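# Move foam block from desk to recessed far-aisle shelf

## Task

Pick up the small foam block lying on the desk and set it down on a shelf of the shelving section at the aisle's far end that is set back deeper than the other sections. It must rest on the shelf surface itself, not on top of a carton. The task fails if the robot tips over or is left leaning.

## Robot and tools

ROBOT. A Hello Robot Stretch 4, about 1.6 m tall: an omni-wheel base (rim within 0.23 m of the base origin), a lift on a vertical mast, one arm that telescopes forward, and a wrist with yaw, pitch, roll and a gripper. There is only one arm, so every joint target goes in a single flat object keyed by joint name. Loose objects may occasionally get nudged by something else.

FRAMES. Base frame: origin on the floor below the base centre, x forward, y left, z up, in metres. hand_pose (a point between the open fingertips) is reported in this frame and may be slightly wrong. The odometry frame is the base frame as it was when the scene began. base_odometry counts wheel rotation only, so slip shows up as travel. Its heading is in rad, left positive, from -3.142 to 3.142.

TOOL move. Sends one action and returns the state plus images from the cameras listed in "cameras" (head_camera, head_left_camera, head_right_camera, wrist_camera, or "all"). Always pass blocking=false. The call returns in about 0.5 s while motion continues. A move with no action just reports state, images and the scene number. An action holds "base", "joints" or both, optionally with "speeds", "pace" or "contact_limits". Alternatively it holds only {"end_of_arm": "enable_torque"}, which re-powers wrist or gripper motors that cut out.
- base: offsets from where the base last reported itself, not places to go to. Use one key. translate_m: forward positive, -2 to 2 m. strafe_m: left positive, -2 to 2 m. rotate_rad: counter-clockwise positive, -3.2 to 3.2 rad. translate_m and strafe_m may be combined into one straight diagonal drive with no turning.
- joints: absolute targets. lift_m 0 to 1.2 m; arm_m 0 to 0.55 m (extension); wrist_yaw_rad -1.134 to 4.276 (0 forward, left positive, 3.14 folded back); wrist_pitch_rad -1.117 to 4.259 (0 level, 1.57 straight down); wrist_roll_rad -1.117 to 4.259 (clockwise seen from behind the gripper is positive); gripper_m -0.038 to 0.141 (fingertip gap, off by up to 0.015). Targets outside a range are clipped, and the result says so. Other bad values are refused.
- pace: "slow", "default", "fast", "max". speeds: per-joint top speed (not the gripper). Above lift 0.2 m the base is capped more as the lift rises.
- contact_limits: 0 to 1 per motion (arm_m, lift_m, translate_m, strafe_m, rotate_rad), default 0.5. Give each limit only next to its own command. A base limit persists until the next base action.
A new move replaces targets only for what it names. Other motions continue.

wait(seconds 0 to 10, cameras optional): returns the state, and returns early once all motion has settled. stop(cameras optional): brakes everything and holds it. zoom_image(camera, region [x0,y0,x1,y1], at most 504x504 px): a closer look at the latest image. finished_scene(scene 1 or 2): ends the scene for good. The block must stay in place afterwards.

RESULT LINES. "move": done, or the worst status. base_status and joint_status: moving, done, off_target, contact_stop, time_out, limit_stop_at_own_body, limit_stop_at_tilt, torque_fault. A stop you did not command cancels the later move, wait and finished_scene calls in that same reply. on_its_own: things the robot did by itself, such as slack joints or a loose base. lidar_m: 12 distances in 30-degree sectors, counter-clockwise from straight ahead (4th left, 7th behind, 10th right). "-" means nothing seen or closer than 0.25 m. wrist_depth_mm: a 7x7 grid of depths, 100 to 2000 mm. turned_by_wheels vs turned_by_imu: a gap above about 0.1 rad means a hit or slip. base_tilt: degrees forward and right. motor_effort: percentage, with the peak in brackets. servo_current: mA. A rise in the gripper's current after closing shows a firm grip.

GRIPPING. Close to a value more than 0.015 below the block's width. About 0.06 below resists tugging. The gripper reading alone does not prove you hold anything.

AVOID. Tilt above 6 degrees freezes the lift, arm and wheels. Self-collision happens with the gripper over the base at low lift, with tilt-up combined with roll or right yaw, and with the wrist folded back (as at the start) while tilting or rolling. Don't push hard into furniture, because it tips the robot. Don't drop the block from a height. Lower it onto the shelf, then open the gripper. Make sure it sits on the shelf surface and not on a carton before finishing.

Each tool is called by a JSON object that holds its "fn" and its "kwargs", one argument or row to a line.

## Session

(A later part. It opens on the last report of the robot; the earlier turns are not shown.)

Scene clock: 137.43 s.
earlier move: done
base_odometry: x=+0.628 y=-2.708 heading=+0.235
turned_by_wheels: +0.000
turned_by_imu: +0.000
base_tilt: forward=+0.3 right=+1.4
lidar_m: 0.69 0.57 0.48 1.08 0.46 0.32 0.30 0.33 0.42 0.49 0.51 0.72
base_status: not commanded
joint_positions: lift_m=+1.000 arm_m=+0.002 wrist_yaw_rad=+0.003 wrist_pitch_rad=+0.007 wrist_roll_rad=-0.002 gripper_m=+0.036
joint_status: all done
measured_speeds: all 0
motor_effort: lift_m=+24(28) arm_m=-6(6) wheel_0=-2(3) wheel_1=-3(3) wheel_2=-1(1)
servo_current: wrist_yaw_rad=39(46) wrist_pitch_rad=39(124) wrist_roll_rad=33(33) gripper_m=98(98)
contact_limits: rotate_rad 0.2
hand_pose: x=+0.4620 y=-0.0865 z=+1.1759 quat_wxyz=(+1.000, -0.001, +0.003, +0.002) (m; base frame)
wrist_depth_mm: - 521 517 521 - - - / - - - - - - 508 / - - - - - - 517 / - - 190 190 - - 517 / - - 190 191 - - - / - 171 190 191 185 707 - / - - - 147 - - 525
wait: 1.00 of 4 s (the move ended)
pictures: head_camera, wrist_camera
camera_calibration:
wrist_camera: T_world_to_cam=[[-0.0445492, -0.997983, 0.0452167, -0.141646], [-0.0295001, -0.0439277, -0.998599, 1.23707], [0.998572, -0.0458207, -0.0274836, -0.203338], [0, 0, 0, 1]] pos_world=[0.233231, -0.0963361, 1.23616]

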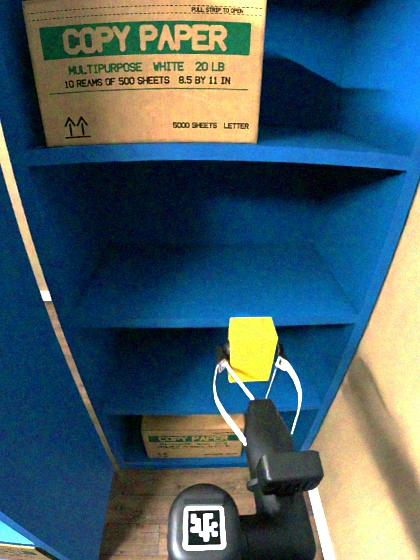

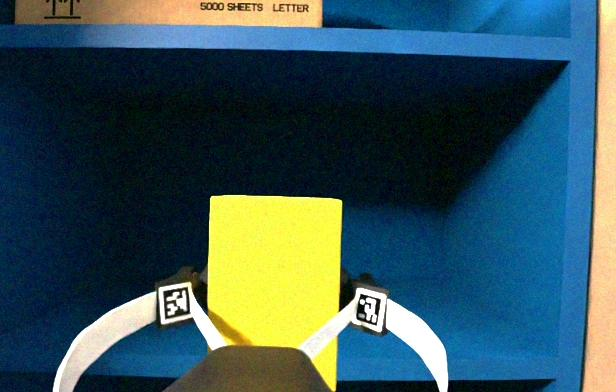

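{"fn": "move", "kwargs": {
  "joints": {"lift_m": 0.91},
  "blocking": false
}}

{"fn": "wait", "kwargs": {
  "seconds": 2
}}

{"fn": "move", "kwargs": {
  "joints": {"arm_m": 0.46},
  "contact_limits": {"arm_m": 0.1},
  "blocking": false
}}

{"fn": "wait", "kwargs": {
  "seconds": 4
}}

{"fn": "move", "kwargs": {
  "joints": {"lift_m": 0.87},
  "contact_limits": {"lift_m": 0.0},
  "pace": "slow",
  "blocking": false
}}

{"fn": "wait", "kwargs": {
  "seconds": 3,
  "cameras": ["head_camera","wrist_camera"]
}}

Scene clock: 146.47 s.
move: moving
base_odometry: x=+0.628 y=-2.708 heading=+0.235
turned_by_wheels: +0.000
turned_by_imu: -0.001
base_tilt: forward=+0.4 right=+1.5
lidar_m: 0.70 0.57 0.49 1.05 0.46 0.33 0.30 0.33 0.42 0.48 0.53 0.74
base_status: not commanded
joint_positions: lift_m=+0.961 arm_m=+0.002 wrist_yaw_rad=+0.003 wrist_pitch_rad=+0.006 wrist_roll_rad=-0.002 gripper_m=+0.036
joint_status: lift_m moving
measured_speeds: translate_m=+0.000 strafe_m=+0.000 rotate_rad=+0.000 lift_m=-0.149 arm_m=+0.000 wrist_yaw_rad=+0.000 wrist_pitch_rad=+0.000 wrist_roll_rad=+0.000
motor_effort: lift_m=+12(21) arm_m=-6(6) wheel_0=-2(2) wheel_1=-3(3) wheel_2=-1(1)
servo_current: wrist_yaw_rad=33(46) wrist_pitch_rad=52(52) wrist_roll_rad=26(33) gripper_m=98(98)
contact_limits: rotate_rad 0.2
hand_pose: x=+0.4620 y=-0.0865 z=+1.1375 quat_wxyz=(+1.000, -0.001, +0.003, +0.002) (m; base frame)
wrist_depth_mm: - - - - - - - / - - - - - - 512 / - - - - - - 512 / - - 190 191 - - 517 / - - 190 191 - - - / - 171 190 191 185 - 521 / - - - 147 - - 525
pictures: none

Scene clock: 147.33 s.
earlier move: done
base_odometry: x=+0.628 y=-2.708 heading=+0.235
turned_by_wheels: +0.000
turned_by_imu: +0.000
base_tilt: forward=+0.4 right=+1.3
lidar_m: 0.70 0.58 0.47 1.10 0.48 0.33 0.29 0.35 0.43 0.46 0.52 0.71
base_status: not commanded
joint_positions: lift_m=+0.910 arm_m=+0.002 wrist_yaw_rad=+0.003 wrist_pitch_rad=+0.006 wrist_roll_rad=-0.002 gripper_m=+0.036
joint_status: all done
measured_speeds: all 0
motor_effort: lift_m=+15(21) arm_m=-6(6) wheel_0=-2(3) wheel_1=-3(3) wheel_2=-1(1)
servo_current: wrist_yaw_rad=39(46) wrist_pitch_rad=46(59) wrist_roll_rad=26(33) gripper_m=98(98)
contact_limits: rotate_rad 0.2
hand_pose: x=+0.4620 y=-0.0865 z=+1.0868 quat_wxyz=(+1.000, -0.001, +0.003, +0.002) (m; base frame)
wrist_depth_mm: - - - - - - - / - - - - - - 512 / - - - - - - 517 / - - 190 191 - - 517 / - - 190 191 - - - / - 171 190 191 185 - 521 / - - - 146 - - -
wait: 0.87 of 2 s (the move ended)
pictures: none

Scene clock: 147.83 s.
move: moving
base_odometry: x=+0.628 y=-2.708 heading=+0.235
turned_by_wheels: +0.000
turned_by_imu: +0.000
base_tilt: forward=+0.4 right=+1.4
lidar_m: 0.70 0.58 0.48 1.10 0.46 0.35 0.30 0.34 0.44 0.49 0.52 0.72
base_status: not commanded
joint_positions: lift_m=+0.910 arm_m=+0.054 wrist_yaw_rad=+0.003 wrist_pitch_rad=+0.006 wrist_roll_rad=-0.002 gripper_m=+0.036
joint_status: arm_m moving
measured_speeds: translate_m=+0.000 strafe_m=+0.000 rotate_rad=+0.000 lift_m=+0.000 arm_m=+0.198 wrist_yaw_rad=+0.000 wrist_pitch_rad=+0.000 wrist_roll_rad=+0.000
motor_effort: lift_m=+15(15) arm_m=+8(10) wheel_0=-2(3) wheel_1=-3(3) wheel_2=-1(1)
servo_current: wrist_yaw_rad=39(46) wrist_pitch_rad=46(59) wrist_roll_rad=33(33) gripper_m=91(98)
contact_limits: arm_m 0.1; rotate_rad 0.2
hand_pose: x=+0.5140 y=-0.0865 z=+1.0868 quat_wxyz=(+1.000, -0.001, +0.003, +0.002) (m; base frame)
wrist_depth_mm: - - - - - - - / - - - - - - 473 / - - - - - - 492 / - - 190 191 - - 496 / - - 190 191 - - 492 / 462 172 190 191 185 - 488 / - - - 147 - - 484
pictures: none

Scene clock: 149.77 s.
earlier move: done
base_odometry: x=+0.628 y=-2.708 heading=+0.235
turned_by_wheels: +0.000
turned_by_imu: +0.000
base_tilt: forward=+0.2 right=+1.4
lidar_m: 0.70 0.57 0.49 1.07 0.46 0.35 0.31 0.33 0.43 0.46 0.52 0.72
base_status: not commanded
joint_positions: lift_m=+0.910 arm_m=+0.460 wrist_yaw_rad=+0.003 wrist_pitch_rad=+0.006 wrist_roll_rad=-0.002 gripper_m=+0.036
joint_status: all done
measured_speeds: all 0
motor_effort: lift_m=+15(15) arm_m=+7(11) wheel_0=-2(3) wheel_1=-3(3) wheel_2=-1(1)
servo_current: wrist_yaw_rad=39(46) wrist_pitch_rad=52(59) wrist_roll_rad=26(33) gripper_m=85(98)
contact_limits: arm_m 0.1; rotate_rad 0.2
hand_pose: x=+0.9193 y=-0.0865 z=+1.0868 quat_wxyz=(+1.000, -0.001, +0.003, +0.002) (m; base frame)
wrist_depth_mm: 492 500 500 496 504 500 500 / 500 500 500 500 504 508 504 / 500 500 504 504 508 512 508 / 500 504 504 508 508 508 512 / 504 504 190 191 512 517 517 / 421 183 190 191 187 466 424 / 294 300 287 146 314 314 336
wait: 1.93 of 4 s (the move ended)
pictures: none

Scene clock: 150.27 s.
move: moving
base_odometry: x=+0.628 y=-2.708 heading=+0.235
turned_by_wheels: +0.000
turned_by_imu: +0.000
base_tilt: forward=+0.4 right=+1.5
lidar_m: 0.70 0.62 0.48 1.10 0.46 0.34 0.31 0.32 0.44 0.47 0.53 0.72
base_status: not commanded
joint_positions: lift_m=+0.885 arm_m=+0.460 wrist_yaw_rad=+0.003 wrist_pitch_rad=+0.006 wrist_roll_rad=-0.002 gripper_m=+0.036
joint_status: lift_m moving
measured_speeds: translate_m=+0.000 strafe_m=+0.000 rotate_rad=+0.000 lift_m=-0.081 arm_m=+0.000 wrist_yaw_rad=+0.000 wrist_pitch_rad=+0.000 wrist_roll_rad=+0.000
motor_effort: lift_m=+12(16) arm_m=+7(7) wheel_0=-2(3) wheel_1=-3(3) wheel_2=-1(1)
servo_current: wrist_yaw_rad=39(39) wrist_pitch_rad=59(59) wrist_roll_rad=26(33) gripper_m=85(98)
contact_limits: arm_m 0.1; lift_m 0; rotate_rad 0.2
hand_pose: x=+0.9193 y=-0.0865 z=+1.0615 quat_wxyz=(+1.000, -0.001, +0.003, +0.002) (m; base frame)
wrist_depth_mm: 492 496 500 504 500 504 504 / 496 500 500 504 504 508 508 / 500 500 504 508 508 508 508 / 504 504 504 508 508 512 512 / 504 504 190 191 512 517 517 / 364 185 191 192 187 394 394 / 250 242 243 147 251 267 286
pictures: none

Scene clock: 150.93 s.
earlier move: done
base_odometry: x=+0.628 y=-2.708 heading=+0.235
turned_by_wheels: +0.000
turned_by_imu: +0.000
base_tilt: forward=+0.3 right=+1.4
lidar_m: 0.70 0.59 0.48 1.07 0.45 0.34 0.32 0.33 0.43 0.47 0.51 0.73
base_status: not commanded
joint_positions: lift_m=+0.870 arm_m=+0.460 wrist_yaw_rad=+0.003 wrist_pitch_rad=+0.006 wrist_roll_rad=-0.002 gripper_m=+0.036
joint_status: all done
measured_speeds: all 0
motor_effort: lift_m=+14(16) arm_m=+7(7) wheel_0=-3(3) wheel_1=-3(3) wheel_2=-1(1)
servo_current: wrist_yaw_rad=39(46) wrist_pitch_rad=46(59) wrist_roll_rad=26(33) gripper_m=85(98)
contact_limits: arm_m 0.1; lift_m 0; rotate_rad 0.2
hand_pose: x=+0.9193 y=-0.0865 z=+1.0468 quat_wxyz=(+1.000, -0.001, +0.003, +0.002) (m; base frame)
wrist_depth_mm: 492 500 500 496 500 504 504 / 500 496 500 500 504 508 508 / 500 504 504 504 508 508 508 / 500 500 504 504 508 512 512 / 504 504 189 191 512 512 517 / 314 276 190 191 189 343 343 / 219 211 191 191 217 232 247
wait: 0.67 of 3 s (the move ended)
pictures: head_camera, wrist_camera
camera_calibration:
wrist_camera: T_world_to_cam=[[-0.0445675, -0.997983, 0.0452019, -0.115403], [-0.0291007, -0.0439308, -0.998611, 1.12128], [0.998582, -0.045821, -0.0270841, -0.663985], [0, 0, 0, 1]] pos_world=[0.690531, -0.0963361, 1.10695]

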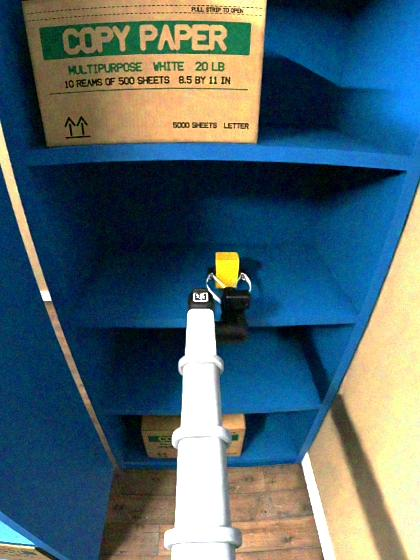

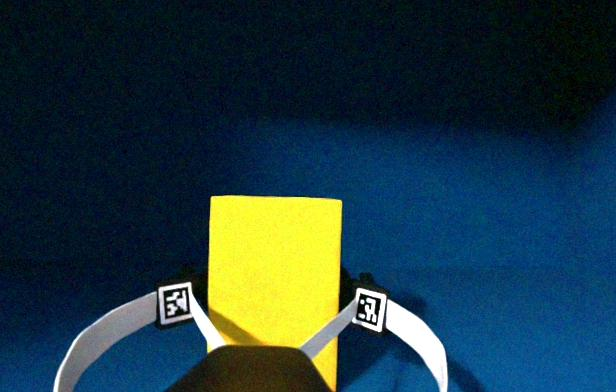

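{"fn": "move", "kwargs": {
  "joints": {"lift_m": 0.862},
  "contact_limits": {"lift_m": 0.0},
  "pace": "slow",
  "blocking": false
}}

{"fn": "wait", "kwargs": {
  "seconds": 2,
  "cameras": ["wrist_camera"]
}}

Scene clock: 158.63 s.
move: moving
base_odometry: x=+0.628 y=-2.708 heading=+0.235
turned_by_wheels: +0.000
turned_by_imu: -0.001
base_tilt: forward=+0.3 right=+1.2
lidar_m: 0.71 0.58 0.47 1.11 0.45 0.33 0.31 0.34 0.43 0.48 0.52 0.70
base_status: not commanded
joint_positions: lift_m=+0.863 arm_m=+0.460 wrist_yaw_rad=+0.003 wrist_pitch_rad=+0.002 wrist_roll_rad=-0.002 gripper_m=+0.036
joint_status: lift_m moving
measured_speeds: all 0
motor_effort: lift_m=+11(15) arm_m=+7(7) wheel_0=-2(2) wheel_1=-3(3) wheel_2=-1(1)
servo_current: wrist_yaw_rad=46(46) wrist_pitch_rad=33(52) wrist_roll_rad=26(33) gripper_m=78(91)
contact_limits: arm_m 0.1; lift_m 0; rotate_rad 0.2
hand_pose: x=+0.9193 y=-0.0865 z=+1.0402 quat_wxyz=(+1.000, -0.001, +0.001, +0.002) (m; base frame)
wrist_depth_mm: 496 500 504 508 504 508 512 / 500 504 504 504 508 517 512 / 500 504 508 508 508 512 512 / 504 504 508 512 508 517 512 / 504 504 190 191 512 512 512 / 312 185 190 191 189 347 347 / 227 207 208 191 215 229 246
pictures: none

Scene clock: 158.83 s.
earlier move: done
base_odometry: x=+0.628 y=-2.708 heading=+0.235
turned_by_wheels: +0.000
turned_by_imu: +0.000
base_tilt: forward=+0.4 right=+1.4
lidar_m: 0.69 0.59 0.49 1.12 0.44 0.32 0.28 0.33 0.43 0.49 0.50 0.71
base_status: not commanded
joint_positions: lift_m=+0.863 arm_m=+0.460 wrist_yaw_rad=+0.003 wrist_pitch_rad=+0.002 wrist_roll_rad=-0.002 gripper_m=+0.036
joint_status: all done
measured_speeds: all 0
motor_effort: lift_m=+12(15) arm_m=+7(7) wheel_0=-2(3) wheel_1=-3(3) wheel_2=-1(1)
servo_current: wrist_yaw_rad=46(46) wrist_pitch_rad=33(52) wrist_roll_rad=26(33) gripper_m=98(98)
contact_limits: arm_m 0.1; lift_m 0; rotate_rad 0.2
hand_pose: x=+0.9193 y=-0.0865 z=+1.0402 quat_wxyz=(+1.000, -0.001, +0.001, +0.002) (m; base frame)
wrist_depth_mm: 496 500 504 504 508 512 508 / 500 500 504 504 508 512 512 / 496 500 504 508 512 512 517 / 504 508 508 508 508 512 512 / 500 504 190 191 512 512 517 / 312 184 190 191 189 343 345 / 228 207 208 191 214 229 245
wait: 0.20 of 2 s (the move ended)
pictures: wrist_camera
camera_calibration:
wrist_camera: T_world_to_cam=[[-0.0447568, -0.997983, 0.0450112, -0.114732], [-0.0249032, -0.0439277, -0.998724, 1.1109], [0.998687, -0.0458207, -0.0228869, -0.668583], [0, 0, 0, 1]] pos_world=[0.690235, -0.0963361, 1.09935]

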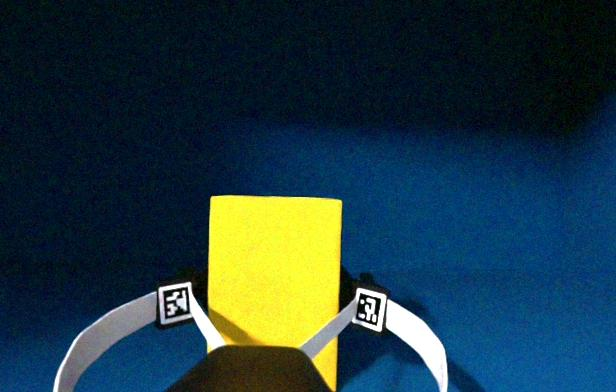

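Contact (pitch deflected). Release.

{"fn": "move", "kwargs": {
  "joints": {"gripper_m": 0.085},
  "pace": "slow",
  "blocking": false
}}

{"fn": "wait", "kwargs": {
  "seconds": 2
}}

{"fn": "move", "kwargs": {
  "joints": {"gripper_m": 0.125},
  "pace": "slow",
  "blocking": false
}}

{"fn": "wait", "kwargs": {
  "seconds": 2,
  "cameras": ["wrist_camera"]
}}

{"fn": "move", "kwargs": {
  "joints": {"arm_m": 0.22},
  "blocking": false
}}

{"fn": "wait", "kwargs": {
  "seconds": 3,
  "cameras": ["head_camera","wrist_camera"]
}}

Scene clock: 166.27 s.
move: moving
base_odometry: x=+0.628 y=-2.708 heading=+0.235
turned_by_wheels: +0.000
turned_by_imu: -0.001
base_tilt: forward=+0.4 right=+1.3
lidar_m: 0.69 0.59 0.49 1.09 0.44 0.34 0.30 0.34 0.44 0.48 0.49 0.68
base_status: not commanded
joint_positions: lift_m=+0.863 arm_m=+0.460 wrist_yaw_rad=+0.003 wrist_pitch_rad=+0.002 wrist_roll_rad=-0.002 gripper_m=+0.046
joint_status: gripper_m moving
measured_speeds: all 0
motor_effort: lift_m=+12(12) arm_m=+7(7) wheel_0=-2(2) wheel_1=-3(3) wheel_2=-1(1)
servo_current: wrist_yaw_rad=33(52) wrist_pitch_rad=52(52) wrist_roll_rad=26(33) gripper_m=72(98)
contact_limits: arm_m 0.1; lift_m 0; rotate_rad 0.2
hand_pose: x=+0.9193 y=-0.0865 z=+1.0402 quat_wxyz=(+1.000, -0.001, +0.001, +0.002) (m; base frame)
wrist_depth_mm: 496 496 504 508 512 508 512 / 504 504 504 504 512 508 512 / 500 504 504 512 512 512 517 / 500 504 508 508 512 508 512 / 504 504 193 194 508 512 517 / 312 276 193 194 191 345 347 / 229 207 222 194 215 229 245
pictures: none

Scene clock: 167.93 s.
earlier move: done
base_odometry: x=+0.628 y=-2.708 heading=+0.235
turned_by_wheels: +0.000
turned_by_imu: +0.000
base_tilt: forward=+0.2 right=+1.3
lidar_m: 0.70 0.58 0.50 1.08 0.46 0.32 0.30 0.33 0.42 0.48 0.52 0.73
base_status: not commanded
joint_positions: lift_m=+0.863 arm_m=+0.460 wrist_yaw_rad=+0.003 wrist_pitch_rad=+0.002 wrist_roll_rad=-0.002 gripper_m=+0.085
joint_status: all done
measured_speeds: all 0
motor_effort: lift_m=+12(12) arm_m=+6(7) wheel_0=-2(3) wheel_1=-3(3) wheel_2=-1(1)
servo_current: wrist_yaw_rad=39(52) wrist_pitch_rad=39(65) wrist_roll_rad=26(39) gripper_m=52(98)
contact_limits: arm_m 0.1; lift_m 0; rotate_rad 0.2
hand_pose: x=+0.9193 y=-0.0865 z=+1.0402 quat_wxyz=(+1.000, -0.001, +0.001, +0.002) (m; base frame)
wrist_depth_mm: 496 500 504 504 512 508 512 / 500 500 504 508 508 512 512 / 504 504 504 508 512 512 512 / 500 504 504 508 512 512 517 / 504 504 202 202 512 517 512 / 312 291 202 202 200 345 343 / 228 204 222 - 214 229 245
wait: 1.67 of 2 s (the move ended)
pictures: none

Scene clock: 168.43 s.
move: moving
base_odometry: x=+0.628 y=-2.708 heading=+0.235
turned_by_wheels: +0.000
turned_by_imu: +0.000
base_tilt: forward=+0.3 right=+1.4
lidar_m: 0.70 0.59 0.51 1.05 0.46 0.33 0.32 0.32 0.44 0.49 0.52 0.73
base_status: not commanded
joint_positions: lift_m=+0.863 arm_m=+0.460 wrist_yaw_rad=+0.003 wrist_pitch_rad=+0.002 wrist_roll_rad=-0.002 gripper_m=+0.094
joint_status: gripper_m moving
measured_speeds: all 0
motor_effort: lift_m=+12(12) arm_m=+6(7) wheel_0=-2(2) wheel_1=-3(3) wheel_2=-1(1)
servo_current: wrist_yaw_rad=46(46) wrist_pitch_rad=33(46) wrist_roll_rad=33(33) gripper_m=65(65)
contact_limits: arm_m 0.1; lift_m 0; rotate_rad 0.2
hand_pose: x=+0.9193 y=-0.0865 z=+1.0402 quat_wxyz=(+1.000, -0.001, +0.001, +0.002) (m; base frame)
wrist_depth_mm: 500 500 504 504 508 504 508 / 500 504 504 508 508 512 512 / 500 500 504 508 508 512 512 / 504 504 504 504 508 512 517 / 504 508 201 202 512 512 512 / 314 274 201 203 201 343 345 / 228 205 223 - 229 229 246
pictures: none

Scene clock: 170.10 s.
earlier move: done
base_odometry: x=+0.628 y=-2.708 heading=+0.235
turned_by_wheels: +0.000
turned_by_imu: +0.000
base_tilt: forward=+0.3 right=+1.3
lidar_m: 0.69 0.61 0.50 1.10 0.45 0.33 0.29 0.33 0.43 0.47 0.50 0.73
base_status: not commanded
joint_positions: lift_m=+0.863 arm_m=+0.460 wrist_yaw_rad=+0.003 wrist_pitch_rad=+0.002 wrist_roll_rad=-0.002 gripper_m=+0.125
joint_status: all done
measured_speeds: all 0
motor_effort: lift_m=+12(12) arm_m=+7(7) wheel_0=-2(3) wheel_1=-3(3) wheel_2=-1(1)
servo_current: wrist_yaw_rad=39(46) wrist_pitch_rad=46(52) wrist_roll_rad=33(33) gripper_m=52(98)
contact_limits: arm_m 0.1; lift_m 0; rotate_rad 0.2
hand_pose: x=+0.9193 y=-0.0865 z=+1.0402 quat_wxyz=(+1.000, -0.001, +0.001, +0.002) (m; base frame)
wrist_depth_mm: 496 500 504 504 504 508 508 / 500 500 500 504 508 517 517 / 500 504 504 508 508 512 512 / 500 504 508 504 508 512 512 / 504 508 202 202 512 512 512 / 312 199 202 202 198 345 345 / 228 208 222 133 229 229 246
wait: 1.67 of 2 s (the move ended)
pictures: wrist_camera
camera_calibration:
wrist_camera: T_world_to_cam=[[-0.0447568, -0.997983, 0.0450112, -0.114732], [-0.0249032, -0.0439277, -0.998724, 1.1109], [0.998687, -0.0458207, -0.0228869, -0.668583], [0, 0, 0, 1]] pos_world=[0.690235, -0.0963361, 1.09935]

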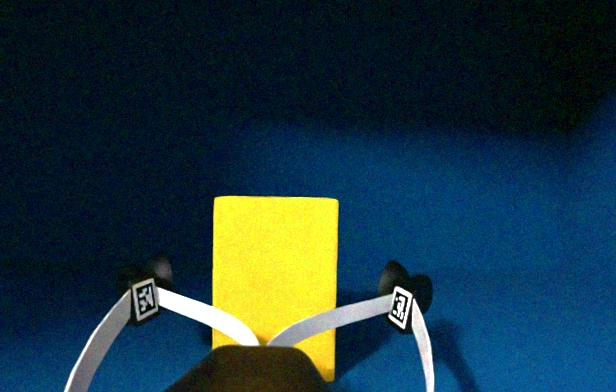

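Scene clock: 170.60 s.
move: moving
base_odometry: x=+0.628 y=-2.708 heading=+0.235
turned_by_wheels: +0.000
turned_by_imu: +0.000
base_tilt: forward=+0.2 right=+1.3
lidar_m: 0.71 0.57 0.50 1.08 0.45 0.33 0.30 0.33 0.46 0.49 0.51 0.72
base_status: not commanded
joint_positions: lift_m=+0.862 arm_m=+0.408 wrist_yaw_rad=+0.003 wrist_pitch_rad=+0.002 wrist_roll_rad=-0.002 gripper_m=+0.125
joint_status: arm_m moving
measured_speeds: translate_m=+0.000 strafe_m=+0.000 rotate_rad=+0.000 lift_m=+0.000 arm_m=-0.198 wrist_yaw_rad=+0.000 wrist_pitch_rad=+0.000 wrist_roll_rad=+0.000
motor_effort: lift_m=+15(15) arm_m=-5(10) wheel_0=-2(3) wheel_1=-3(3) wheel_2=+0(1)
servo_current: wrist_yaw_rad=39(39) wrist_pitch_rad=46(52) wrist_roll_rad=26(39) gripper_m=52(52)
contact_limits: lift_m 0; rotate_rad 0.2
hand_pose: x=+0.8674 y=-0.0865 z=+1.0400 quat_wxyz=(+1.000, -0.001, +0.001, +0.002) (m; base frame)
wrist_depth_mm: 544 539 544 549 549 554 530 / 544 544 544 549 554 549 535 / 544 544 549 554 554 559 530 / 549 554 549 248 554 559 559 / 549 554 424 248 559 559 500 / 294 200 247 248 198 325 364 / 214 208 226 133 218 220 235
pictures: none

Scene clock: 171.93 s.
earlier move: done
base_odometry: x=+0.628 y=-2.708 heading=+0.235
turned_by_wheels: +0.000
turned_by_imu: +0.000
base_tilt: forward=+0.3 right=+1.4
lidar_m: 0.70 0.59 0.49 1.06 0.44 0.32 0.31 0.33 0.41 0.48 0.49 0.73
base_status: not commanded
joint_positions: lift_m=+0.862 arm_m=+0.220 wrist_yaw_rad=+0.003 wrist_pitch_rad=+0.002 wrist_roll_rad=-0.002 gripper_m=+0.125
joint_status: all done
measured_speeds: all 0
motor_effort: lift_m=+15(15) arm_m=-6(10) wheel_0=-2(3) wheel_1=-3(3) wheel_2=+0(1)
servo_current: wrist_yaw_rad=39(46) wrist_pitch_rad=46(52) wrist_roll_rad=20(39) gripper_m=39(52)
contact_limits: lift_m 0; rotate_rad 0.2
hand_pose: x=+0.6798 y=-0.0865 z=+1.0400 quat_wxyz=(+1.000, -0.001, +0.001, +0.002) (m; base frame)
wrist_depth_mm: - 732 741 750 741 - - / 723 732 741 750 750 759 473 / 741 741 741 750 750 750 492 / 741 741 750 750 759 768 492 / 452 741 445 445 759 732 488 / 296 200 293 349 198 329 330 / 289 750 291 - 298 301 303
wait: 1.33 of 3 s (the move ended)
pictures: head_camera, wrist_camera
camera_calibration:
wrist_camera: T_world_to_cam=[[-0.0448565, -0.997979, 0.0450157, -0.125402], [-0.0249077, -0.0439298, -0.998724, 1.10474], [0.998683, -0.0459205, -0.0228868, -0.42941], [0, 0, 0, 1]] pos_world=[0.450735, -0.096336, 1.09915]

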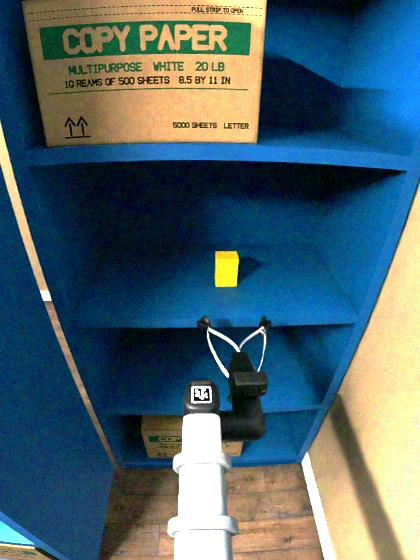

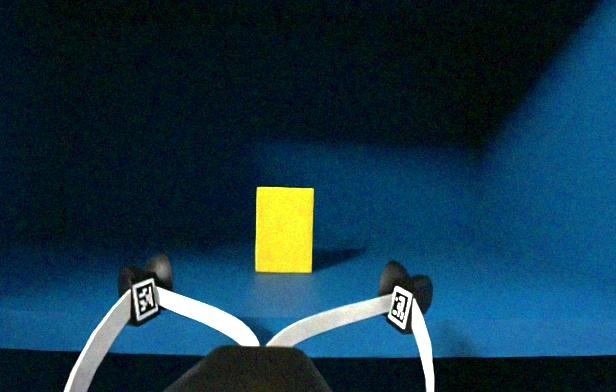

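{"fn": "finished_scene", "kwargs": {
  "scene": 2
}}

The scene is finished: the task was done.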